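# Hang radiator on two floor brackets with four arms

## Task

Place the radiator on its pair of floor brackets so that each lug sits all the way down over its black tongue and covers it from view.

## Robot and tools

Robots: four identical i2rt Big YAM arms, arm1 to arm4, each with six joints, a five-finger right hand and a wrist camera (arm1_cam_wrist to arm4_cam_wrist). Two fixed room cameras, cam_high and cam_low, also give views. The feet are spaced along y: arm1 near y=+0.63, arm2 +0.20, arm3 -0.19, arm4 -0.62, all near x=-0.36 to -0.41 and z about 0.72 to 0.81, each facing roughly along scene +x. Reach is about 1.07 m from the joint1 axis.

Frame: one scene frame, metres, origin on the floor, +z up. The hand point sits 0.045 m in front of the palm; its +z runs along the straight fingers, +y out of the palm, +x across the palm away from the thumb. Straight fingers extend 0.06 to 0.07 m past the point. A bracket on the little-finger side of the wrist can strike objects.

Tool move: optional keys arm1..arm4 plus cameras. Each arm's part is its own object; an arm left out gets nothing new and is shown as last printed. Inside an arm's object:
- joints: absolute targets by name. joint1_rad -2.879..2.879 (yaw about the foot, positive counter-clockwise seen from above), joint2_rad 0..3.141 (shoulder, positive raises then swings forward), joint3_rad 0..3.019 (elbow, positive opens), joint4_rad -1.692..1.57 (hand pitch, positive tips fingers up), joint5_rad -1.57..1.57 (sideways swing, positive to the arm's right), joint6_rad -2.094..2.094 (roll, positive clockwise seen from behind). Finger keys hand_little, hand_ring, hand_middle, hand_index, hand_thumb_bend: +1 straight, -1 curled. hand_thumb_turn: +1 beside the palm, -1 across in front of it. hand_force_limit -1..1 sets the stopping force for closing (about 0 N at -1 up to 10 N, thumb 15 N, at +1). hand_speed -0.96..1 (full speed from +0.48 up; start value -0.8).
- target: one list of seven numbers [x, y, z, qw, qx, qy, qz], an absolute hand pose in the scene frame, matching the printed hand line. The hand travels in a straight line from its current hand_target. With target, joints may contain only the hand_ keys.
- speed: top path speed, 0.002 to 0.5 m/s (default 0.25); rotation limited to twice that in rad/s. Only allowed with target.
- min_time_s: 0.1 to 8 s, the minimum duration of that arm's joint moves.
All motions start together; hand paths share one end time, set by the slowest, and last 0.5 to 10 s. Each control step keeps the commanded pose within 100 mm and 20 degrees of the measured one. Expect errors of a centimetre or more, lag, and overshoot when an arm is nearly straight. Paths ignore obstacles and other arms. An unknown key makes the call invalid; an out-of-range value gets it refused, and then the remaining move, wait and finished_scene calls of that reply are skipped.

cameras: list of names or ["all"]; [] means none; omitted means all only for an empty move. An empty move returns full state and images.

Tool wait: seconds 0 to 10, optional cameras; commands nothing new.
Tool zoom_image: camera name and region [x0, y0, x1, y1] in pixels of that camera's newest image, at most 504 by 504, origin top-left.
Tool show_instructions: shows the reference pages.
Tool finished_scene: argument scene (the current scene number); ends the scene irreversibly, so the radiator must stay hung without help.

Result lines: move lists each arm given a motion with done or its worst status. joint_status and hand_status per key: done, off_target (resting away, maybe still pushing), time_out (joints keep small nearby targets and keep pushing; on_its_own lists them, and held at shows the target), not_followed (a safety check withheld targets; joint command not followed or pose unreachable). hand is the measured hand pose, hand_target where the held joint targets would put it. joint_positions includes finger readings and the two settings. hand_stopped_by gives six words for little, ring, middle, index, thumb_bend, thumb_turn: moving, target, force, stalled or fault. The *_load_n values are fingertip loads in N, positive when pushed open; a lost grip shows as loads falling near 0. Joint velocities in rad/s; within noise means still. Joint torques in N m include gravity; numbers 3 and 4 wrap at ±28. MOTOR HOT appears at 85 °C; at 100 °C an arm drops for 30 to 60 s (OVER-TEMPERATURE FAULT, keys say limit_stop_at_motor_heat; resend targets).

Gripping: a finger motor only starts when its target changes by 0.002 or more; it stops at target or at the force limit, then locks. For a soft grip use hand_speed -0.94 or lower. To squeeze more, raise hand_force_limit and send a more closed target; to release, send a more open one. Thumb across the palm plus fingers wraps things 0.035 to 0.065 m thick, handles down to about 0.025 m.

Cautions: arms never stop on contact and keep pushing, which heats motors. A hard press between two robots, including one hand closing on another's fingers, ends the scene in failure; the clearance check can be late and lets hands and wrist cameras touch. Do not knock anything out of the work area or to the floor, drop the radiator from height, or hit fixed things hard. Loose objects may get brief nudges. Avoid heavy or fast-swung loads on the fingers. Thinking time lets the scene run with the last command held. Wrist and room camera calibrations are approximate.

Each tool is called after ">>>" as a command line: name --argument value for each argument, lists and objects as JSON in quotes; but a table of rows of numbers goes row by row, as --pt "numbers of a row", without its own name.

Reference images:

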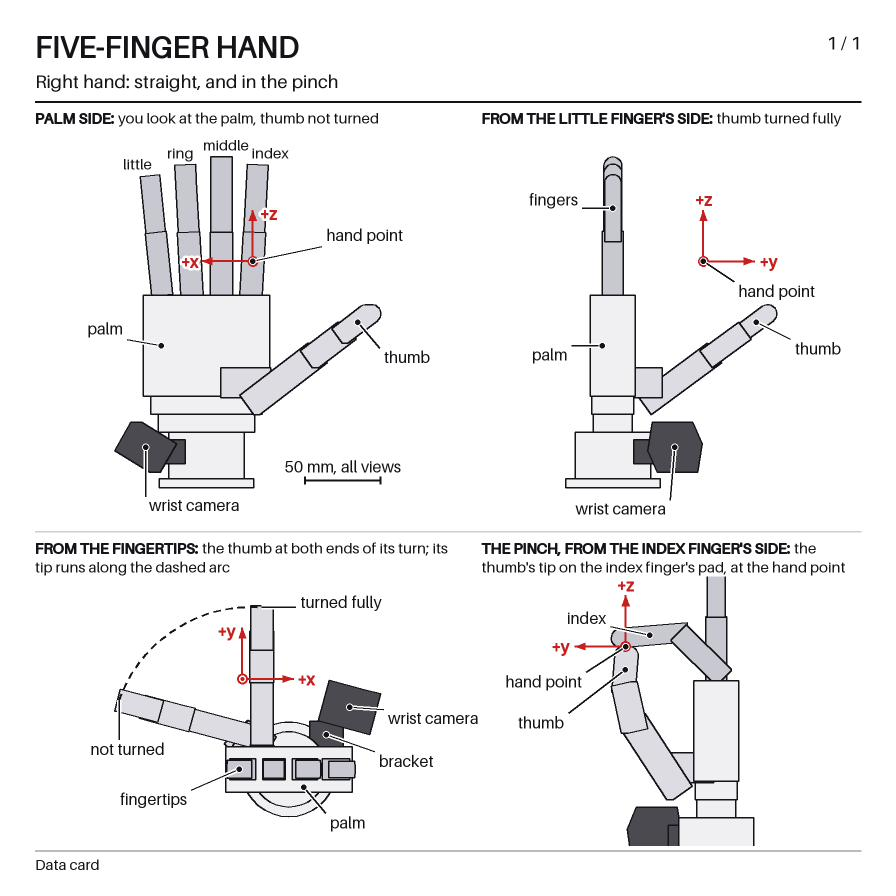

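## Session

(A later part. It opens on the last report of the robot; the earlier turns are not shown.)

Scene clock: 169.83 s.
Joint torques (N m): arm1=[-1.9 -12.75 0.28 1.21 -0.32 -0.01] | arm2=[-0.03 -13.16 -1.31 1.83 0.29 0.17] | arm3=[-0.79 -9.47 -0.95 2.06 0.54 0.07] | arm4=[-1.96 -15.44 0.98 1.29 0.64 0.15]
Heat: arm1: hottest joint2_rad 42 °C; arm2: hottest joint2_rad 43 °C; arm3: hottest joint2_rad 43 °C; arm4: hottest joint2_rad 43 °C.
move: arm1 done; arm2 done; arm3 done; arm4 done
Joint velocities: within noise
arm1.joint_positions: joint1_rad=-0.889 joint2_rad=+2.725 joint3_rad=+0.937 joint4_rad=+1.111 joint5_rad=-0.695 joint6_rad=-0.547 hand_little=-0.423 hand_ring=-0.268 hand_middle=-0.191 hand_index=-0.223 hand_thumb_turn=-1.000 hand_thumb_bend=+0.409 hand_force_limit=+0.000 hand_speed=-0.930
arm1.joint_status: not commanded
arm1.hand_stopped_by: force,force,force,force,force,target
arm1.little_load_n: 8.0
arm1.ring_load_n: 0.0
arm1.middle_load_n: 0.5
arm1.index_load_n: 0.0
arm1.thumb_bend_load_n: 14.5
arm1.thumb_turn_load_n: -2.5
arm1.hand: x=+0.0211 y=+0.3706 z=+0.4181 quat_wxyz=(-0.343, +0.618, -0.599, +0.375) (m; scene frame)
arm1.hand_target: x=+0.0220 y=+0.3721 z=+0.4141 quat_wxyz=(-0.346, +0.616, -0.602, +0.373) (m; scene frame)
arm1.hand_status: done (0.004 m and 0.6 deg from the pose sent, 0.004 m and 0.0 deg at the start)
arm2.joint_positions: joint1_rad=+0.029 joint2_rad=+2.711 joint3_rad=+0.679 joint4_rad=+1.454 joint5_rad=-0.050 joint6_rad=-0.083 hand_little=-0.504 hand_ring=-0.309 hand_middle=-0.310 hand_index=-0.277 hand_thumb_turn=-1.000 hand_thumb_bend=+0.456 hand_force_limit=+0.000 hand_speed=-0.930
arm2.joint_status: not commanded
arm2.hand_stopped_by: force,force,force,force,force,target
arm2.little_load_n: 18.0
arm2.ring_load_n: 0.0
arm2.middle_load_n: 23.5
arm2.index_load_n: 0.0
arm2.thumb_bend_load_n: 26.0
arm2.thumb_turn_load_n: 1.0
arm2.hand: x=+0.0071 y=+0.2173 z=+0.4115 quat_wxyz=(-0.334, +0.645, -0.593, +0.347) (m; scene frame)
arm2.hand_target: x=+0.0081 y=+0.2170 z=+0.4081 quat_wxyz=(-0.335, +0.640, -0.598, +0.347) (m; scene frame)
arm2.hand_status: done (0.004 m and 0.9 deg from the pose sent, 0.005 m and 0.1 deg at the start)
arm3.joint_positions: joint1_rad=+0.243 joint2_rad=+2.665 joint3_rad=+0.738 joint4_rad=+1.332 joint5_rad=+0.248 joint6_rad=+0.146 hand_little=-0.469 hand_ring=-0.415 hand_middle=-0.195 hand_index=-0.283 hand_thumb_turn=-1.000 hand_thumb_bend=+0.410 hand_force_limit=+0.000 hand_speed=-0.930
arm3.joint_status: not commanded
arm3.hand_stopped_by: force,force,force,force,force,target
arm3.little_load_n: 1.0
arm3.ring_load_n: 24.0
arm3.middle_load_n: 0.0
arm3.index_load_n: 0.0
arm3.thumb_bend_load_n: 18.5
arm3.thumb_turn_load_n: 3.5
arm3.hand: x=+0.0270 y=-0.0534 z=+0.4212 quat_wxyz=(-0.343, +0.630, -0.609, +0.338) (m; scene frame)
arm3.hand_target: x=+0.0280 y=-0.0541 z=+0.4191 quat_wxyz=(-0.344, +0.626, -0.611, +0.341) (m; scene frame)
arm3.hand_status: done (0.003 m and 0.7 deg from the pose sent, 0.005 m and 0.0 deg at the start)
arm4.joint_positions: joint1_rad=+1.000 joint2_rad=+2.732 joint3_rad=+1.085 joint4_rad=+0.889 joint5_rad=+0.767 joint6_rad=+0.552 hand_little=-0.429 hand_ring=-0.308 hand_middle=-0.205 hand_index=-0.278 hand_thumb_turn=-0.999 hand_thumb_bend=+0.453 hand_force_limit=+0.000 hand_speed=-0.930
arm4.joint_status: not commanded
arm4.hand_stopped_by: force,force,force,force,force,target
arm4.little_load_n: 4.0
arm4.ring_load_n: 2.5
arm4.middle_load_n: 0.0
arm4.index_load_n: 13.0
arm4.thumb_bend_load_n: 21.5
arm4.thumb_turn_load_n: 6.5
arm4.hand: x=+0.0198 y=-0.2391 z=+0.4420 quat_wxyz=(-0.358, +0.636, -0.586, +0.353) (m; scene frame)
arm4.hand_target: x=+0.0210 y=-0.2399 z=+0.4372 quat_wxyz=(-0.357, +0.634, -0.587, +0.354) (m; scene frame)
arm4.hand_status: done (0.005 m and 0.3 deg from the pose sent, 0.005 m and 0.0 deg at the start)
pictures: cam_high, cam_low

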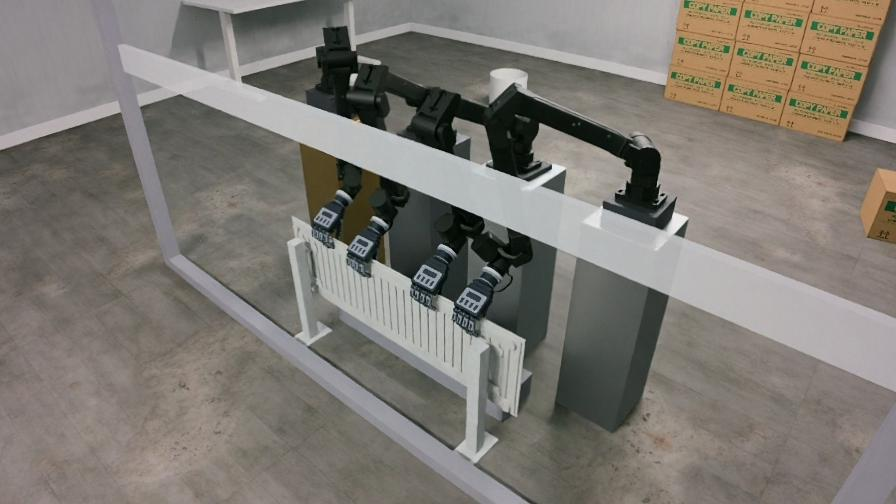

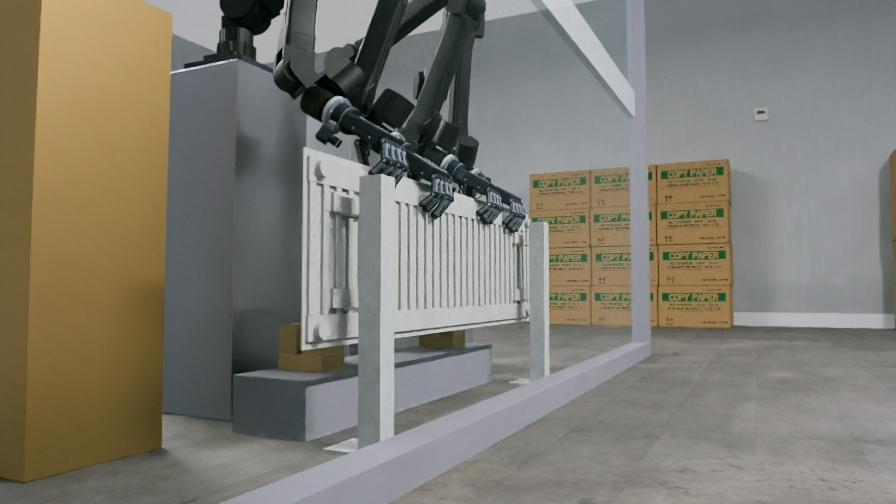

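>>> move --arm1 '{"joints": {"hand_speed": -0.6, "hand_little": 0.3, "hand_ring": 0.3, "hand_middle": 0.3, "hand_index": 0.3, "hand_thumb_bend": 0.7}}' --arm2 '{"joints": {"hand_speed": -0.6, "hand_little": 0.3, "hand_ring": 0.3, "hand_middle": 0.3, "hand_index": 0.3, "hand_thumb_bend": 0.7}}' --arm3 '{"joints": {"hand_speed": -0.6, "hand_little": 0.3, "hand_ring": 0.3, "hand_middle": 0.3, "hand_index": 0.3, "hand_thumb_bend": 0.7}}' --arm4 '{"joints": {"hand_speed": -0.6, "hand_little": 0.3, "hand_ring": 0.3, "hand_middle": 0.3, "hand_index": 0.3, "hand_thumb_bend": 0.7}}' --cameras '["cam_low"]'

>>> move --arm1 '{"target": [0.020, 0.371, 0.55, -0.343, 0.618, -0.599, 0.375], "speed": 0.12}' --arm2 '{"target": [0.007, 0.217, 0.55, -0.334, 0.645, -0.593, 0.347], "speed": 0.12}' --arm3 '{"target": [0.026, -0.053, 0.55, -0.343, 0.630, -0.609, 0.338], "speed": 0.12}' --arm4 '{"target": [0.019, -0.239, 0.56, -0.358, 0.636, -0.586, 0.353], "speed": 0.12}' --cameras '["cam_low", "cam_high"]'

>>> zoom_image --camera "cam_low" --region '[290, 150, 390, 350]'

>>> zoom_image --camera "cam_low" --region '[490, 205, 550, 325]'

>>> zoom_image --camera "cam_high" --region '[280, 210, 350, 320]'

>>> zoom_image --camera "cam_high" --region '[450, 320, 540, 430]'

Scene clock: 172.07 s.
Joint torques (N m): arm1=[-1.85 -12.86 0.02 1.22 -0.32 -0.03] | arm2=[0.38 -13.22 -1.62 1.84 0.25 0.21] | arm3=[-0.85 -9.47 -1.11 2.03 0.39 0.06] | arm4=[-2.2 -15.56 1.03 1.31 0.62 0.15]
Heat: arm1: hottest joint2_rad 42 °C; arm2: hottest joint2_rad 43 °C; arm3: hottest joint2_rad 43 °C; arm4: hottest joint2_rad 43 °C.
move: arm1 done; arm2 done; arm3 done; arm4 done
Joint velocities: within noise
arm1.joint_positions: joint1_rad=-0.889 joint2_rad=+2.725 joint3_rad=+0.941 joint4_rad=+1.111 joint5_rad=-0.695 joint6_rad=-0.545 hand_little=+0.300 hand_ring=+0.300 hand_middle=+0.300 hand_index=+0.300 hand_thumb_turn=-1.000 hand_thumb_bend=+0.700 hand_force_limit=+0.000 hand_speed=-0.600
arm1.joint_status: all done
arm1.hand_stopped_by: target,target,target,target,target,target
arm1.little_load_n: 0.0
arm1.ring_load_n: 0.0
arm1.middle_load_n: 0.0
arm1.index_load_n: 0.0
arm1.thumb_bend_load_n: 0.0
arm1.thumb_turn_load_n: 0.0
arm1.hand: x=+0.0227 y=+0.3688 z=+0.4183 quat_wxyz=(-0.343, +0.618, -0.599, +0.377) (m; scene frame)
arm1.hand_target: x=+0.0220 y=+0.3721 z=+0.4141 quat_wxyz=(-0.346, +0.616, -0.602, +0.373) (m; scene frame)
arm1.hand_status: not commanded
arm2.joint_positions: joint1_rad=+0.029 joint2_rad=+2.711 joint3_rad=+0.685 joint4_rad=+1.454 joint5_rad=-0.048 joint6_rad=-0.084 hand_little=+0.300 hand_ring=+0.300 hand_middle=+0.300 hand_index=+0.300 hand_thumb_turn=-1.000 hand_thumb_bend=+0.700 hand_force_limit=+0.000 hand_speed=-0.600
arm2.joint_status: all done
arm2.hand_stopped_by: target,target,target,target,target,target
arm2.little_load_n: 0.0
arm2.ring_load_n: 0.0
arm2.middle_load_n: 0.0
arm2.index_load_n: 0.0
arm2.thumb_bend_load_n: 0.0
arm2.thumb_turn_load_n: 0.0
arm2.hand: x=+0.0101 y=+0.2168 z=+0.4113 quat_wxyz=(-0.334, +0.645, -0.592, +0.350) (m; scene frame)
arm2.hand_target: x=+0.0079 y=+0.2170 z=+0.4080 quat_wxyz=(-0.335, +0.640, -0.598, +0.347) (m; scene frame)
arm2.hand_status: not commanded
arm3.joint_positions: joint1_rad=+0.243 joint2_rad=+2.666 joint3_rad=+0.741 joint4_rad=+1.332 joint5_rad=+0.252 joint6_rad=+0.147 hand_little=+0.300 hand_ring=+0.300 hand_middle=+0.300 hand_index=+0.300 hand_thumb_turn=-1.000 hand_thumb_bend=+0.700 hand_force_limit=+0.000 hand_speed=-0.600
arm3.joint_status: all done
arm3.hand_stopped_by: target,target,target,target,target,target
arm3.little_load_n: 0.0
arm3.ring_load_n: 0.0
arm3.middle_load_n: 0.0
arm3.index_load_n: 0.0
arm3.thumb_bend_load_n: 0.0
arm3.thumb_turn_load_n: 0.0
arm3.hand: x=+0.0285 y=-0.0536 z=+0.4211 quat_wxyz=(-0.343, +0.629, -0.609, +0.340) (m; scene frame)
arm3.hand_target: x=+0.0280 y=-0.0540 z=+0.4190 quat_wxyz=(-0.344, +0.626, -0.611, +0.341) (m; scene frame)
arm3.hand_status: not commanded
arm4.joint_positions: joint1_rad=+1.001 joint2_rad=+2.732 joint3_rad=+1.085 joint4_rad=+0.889 joint5_rad=+0.768 joint6_rad=+0.552 hand_little=+0.300 hand_ring=+0.300 hand_middle=+0.300 hand_index=+0.300 hand_thumb_turn=-1.000 hand_thumb_bend=+0.700 hand_force_limit=+0.000 hand_speed=-0.600
arm4.joint_status: all done
arm4.hand_stopped_by: target,target,target,target,target,target
arm4.little_load_n: 0.0
arm4.ring_load_n: 0.0
arm4.middle_load_n: 0.0
arm4.index_load_n: 0.0
arm4.thumb_bend_load_n: 0.0
arm4.thumb_turn_load_n: 0.0
arm4.hand: x=+0.0195 y=-0.2391 z=+0.4420 quat_wxyz=(-0.357, +0.636, -0.586, +0.353) (m; scene frame)
arm4.hand_target: x=+0.0211 y=-0.2400 z=+0.4372 quat_wxyz=(-0.357, +0.634, -0.587, +0.354) (m; scene frame)
arm4.hand_status: not commanded
pictures: cam_low

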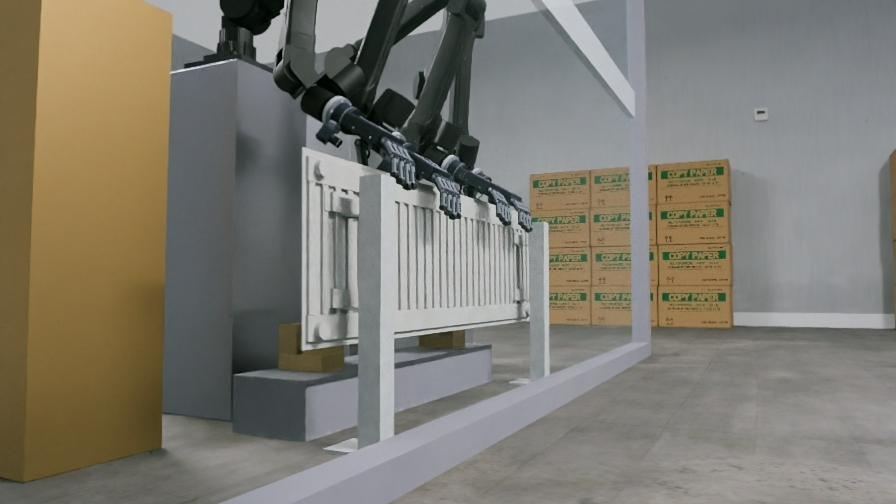

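Scene clock: 174.03 s.
Joint torques (N m): arm1=[-2.02 -13.04 0.51 0.75 -0.28 -0.14] | arm2=[0.09 -13.39 -0.25 1.4 -0.04 0.05] | arm3=[-0.62 -10.4 -0.06 1.36 0.2 0.03] | arm4=[-1.79 -16.62 0.7 0.83 0.53 0.15]
Heat: arm1: hottest joint2_rad 42 °C; arm2: hottest joint2_rad 43 °C; arm3: hottest joint2_rad 43 °C; arm4: hottest joint2_rad 43 °C.
move: arm1 done; arm2 done; arm3 done; arm4 done
Joint velocities: within noise
arm1.joint_positions: joint1_rad=-0.889 joint2_rad=+2.321 joint3_rad=+0.706 joint4_rad=+0.951 joint5_rad=-0.695 joint6_rad=-0.545 hand_little=+0.300 hand_ring=+0.300 hand_middle=+0.300 hand_index=+0.300 hand_thumb_turn=-1.000 hand_thumb_bend=+0.700 hand_force_limit=+0.000 hand_speed=-0.600
arm1.joint_status: not commanded
arm1.hand_stopped_by: target,target,target,target,target,target
arm1.little_load_n: 0.0
arm1.ring_load_n: -0.5
arm1.middle_load_n: -0.5
arm1.index_load_n: 0.0
arm1.thumb_bend_load_n: 0.5
arm1.thumb_turn_load_n: 0.0
arm1.hand: x=+0.0227 y=+0.3678 z=+0.5508 quat_wxyz=(-0.343, +0.618, -0.597, +0.380) (m; scene frame)
arm1.hand_target: x=+0.0200 y=+0.3711 z=+0.5500 quat_wxyz=(-0.343, +0.618, -0.599, +0.375) (m; scene frame)
arm1.hand_status: done (0.004 m and 0.7 deg from the pose sent, 0.132 m and 0.2 deg at the start)
arm2.joint_positions: joint1_rad=+0.029 joint2_rad=+2.205 joint3_rad=+0.438 joint4_rad=+1.193 joint5_rad=-0.052 joint6_rad=-0.084 hand_little=+0.300 hand_ring=+0.300 hand_middle=+0.300 hand_index=+0.300 hand_thumb_turn=-1.000 hand_thumb_bend=+0.700 hand_force_limit=+0.000 hand_speed=-0.600
arm2.joint_status: not commanded
arm2.hand_stopped_by: target,target,target,target,target,target
arm2.little_load_n: 0.0
arm2.ring_load_n: 0.0
arm2.middle_load_n: 0.0
arm2.index_load_n: 0.0
arm2.thumb_bend_load_n: 0.0
arm2.thumb_turn_load_n: 0.0
arm2.hand: x=+0.0082 y=+0.2190 z=+0.5479 quat_wxyz=(-0.335, +0.646, -0.591, +0.348) (m; scene frame)
arm2.hand_target: x=+0.0070 y=+0.2170 z=+0.5500 quat_wxyz=(-0.334, +0.645, -0.593, +0.347) (m; scene frame)
arm2.hand_status: done (0.003 m and 0.3 deg from the pose sent, 0.139 m and 0.3 deg at the start)
arm3.joint_positions: joint1_rad=+0.243 joint2_rad=+2.227 joint3_rad=+0.526 joint4_rad=+1.103 joint5_rad=+0.252 joint6_rad=+0.147 hand_little=+0.300 hand_ring=+0.300 hand_middle=+0.300 hand_index=+0.300 hand_thumb_turn=-1.000 hand_thumb_bend=+0.700 hand_force_limit=+0.000 hand_speed=-0.600
arm3.joint_status: not commanded
arm3.hand_stopped_by: target,target,target,target,target,target
arm3.little_load_n: 0.0
arm3.ring_load_n: 0.0
arm3.middle_load_n: 0.0
arm3.index_load_n: 0.0
arm3.thumb_bend_load_n: 0.0
arm3.thumb_turn_load_n: 0.0
arm3.hand: x=+0.0263 y=-0.0549 z=+0.5451 quat_wxyz=(-0.341, +0.630, -0.610, +0.339) (m; scene frame)
arm3.hand_target: x=+0.0261 y=-0.0530 z=+0.5499 quat_wxyz=(-0.343, +0.630, -0.609, +0.338) (m; scene frame)
arm3.hand_status: done (0.005 m and 0.3 deg from the pose sent, 0.129 m and 0.3 deg at the start)
arm4.joint_positions: joint1_rad=+1.001 joint2_rad=+2.407 joint3_rad=+0.884 joint4_rad=+0.772 joint5_rad=+0.768 joint6_rad=+0.552 hand_little=+0.300 hand_ring=+0.300 hand_middle=+0.300 hand_index=+0.300 hand_thumb_turn=-1.000 hand_thumb_bend=+0.700 hand_force_limit=+0.000 hand_speed=-0.600
arm4.joint_status: not commanded
arm4.hand_stopped_by: target,target,target,target,target,target
arm4.little_load_n: 0.0
arm4.ring_load_n: 0.0
arm4.middle_load_n: 0.0
arm4.index_load_n: 0.0
arm4.thumb_bend_load_n: 0.0
arm4.thumb_turn_load_n: 0.0
arm4.hand: x=+0.0201 y=-0.2379 z=+0.5574 quat_wxyz=(-0.360, +0.634, -0.586, +0.353) (m; scene frame)
arm4.hand_target: x=+0.0190 y=-0.2391 z=+0.5599 quat_wxyz=(-0.358, +0.636, -0.586, +0.353) (m; scene frame)
arm4.hand_status: done (0.003 m and 0.3 deg from the pose sent, 0.118 m and 0.1 deg at the start)
pictures: cam_high, cam_low

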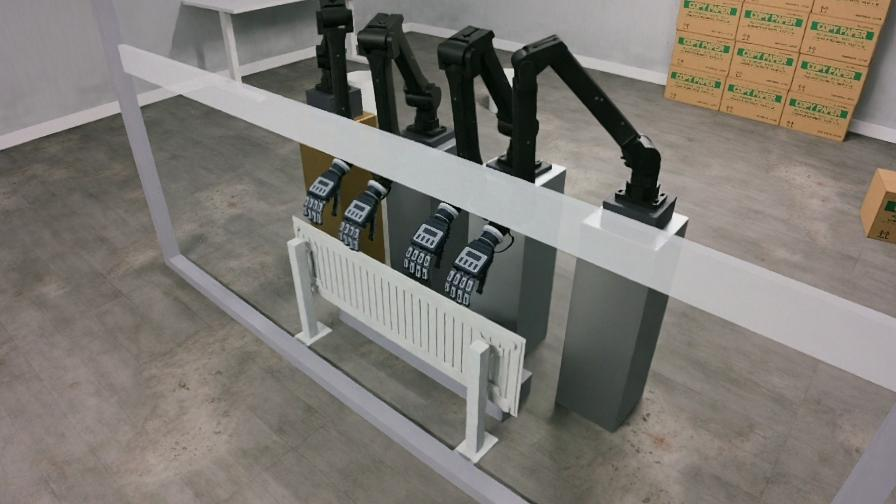

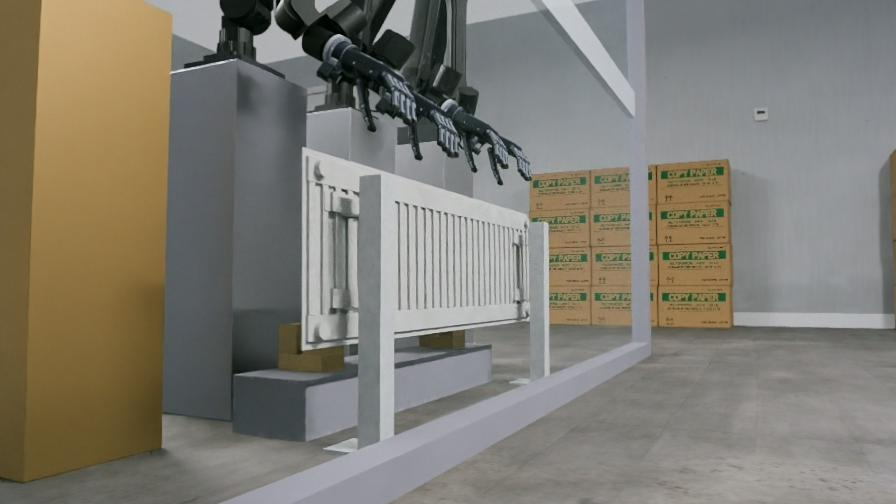

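Scaled by 2.520 from the camera's 896x504 image, which has a finer 1280x720 frame.

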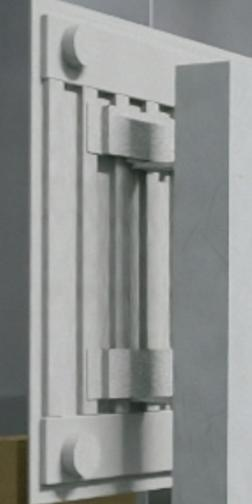

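Scaled by 4.200 from the camera's 896x504 image, which has a finer 1280x720 frame.

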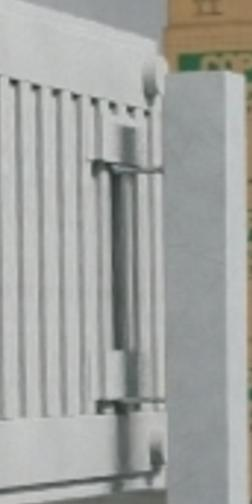

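Scaled by 4.582 from the camera's 896x504 image, which has a finer 1280x720 frame.

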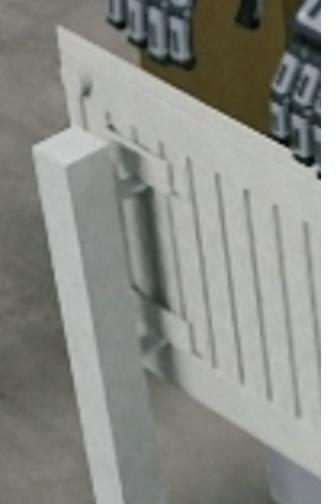

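Scaled by 4.582 from the camera's 896x504 image, which has a finer 1280x720 frame.

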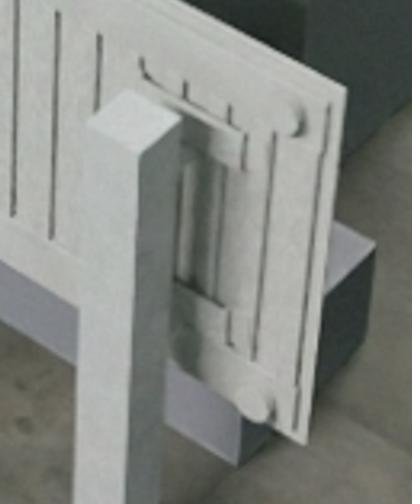

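>>> finished_scene --scene 2

The scene is finished: the task was done.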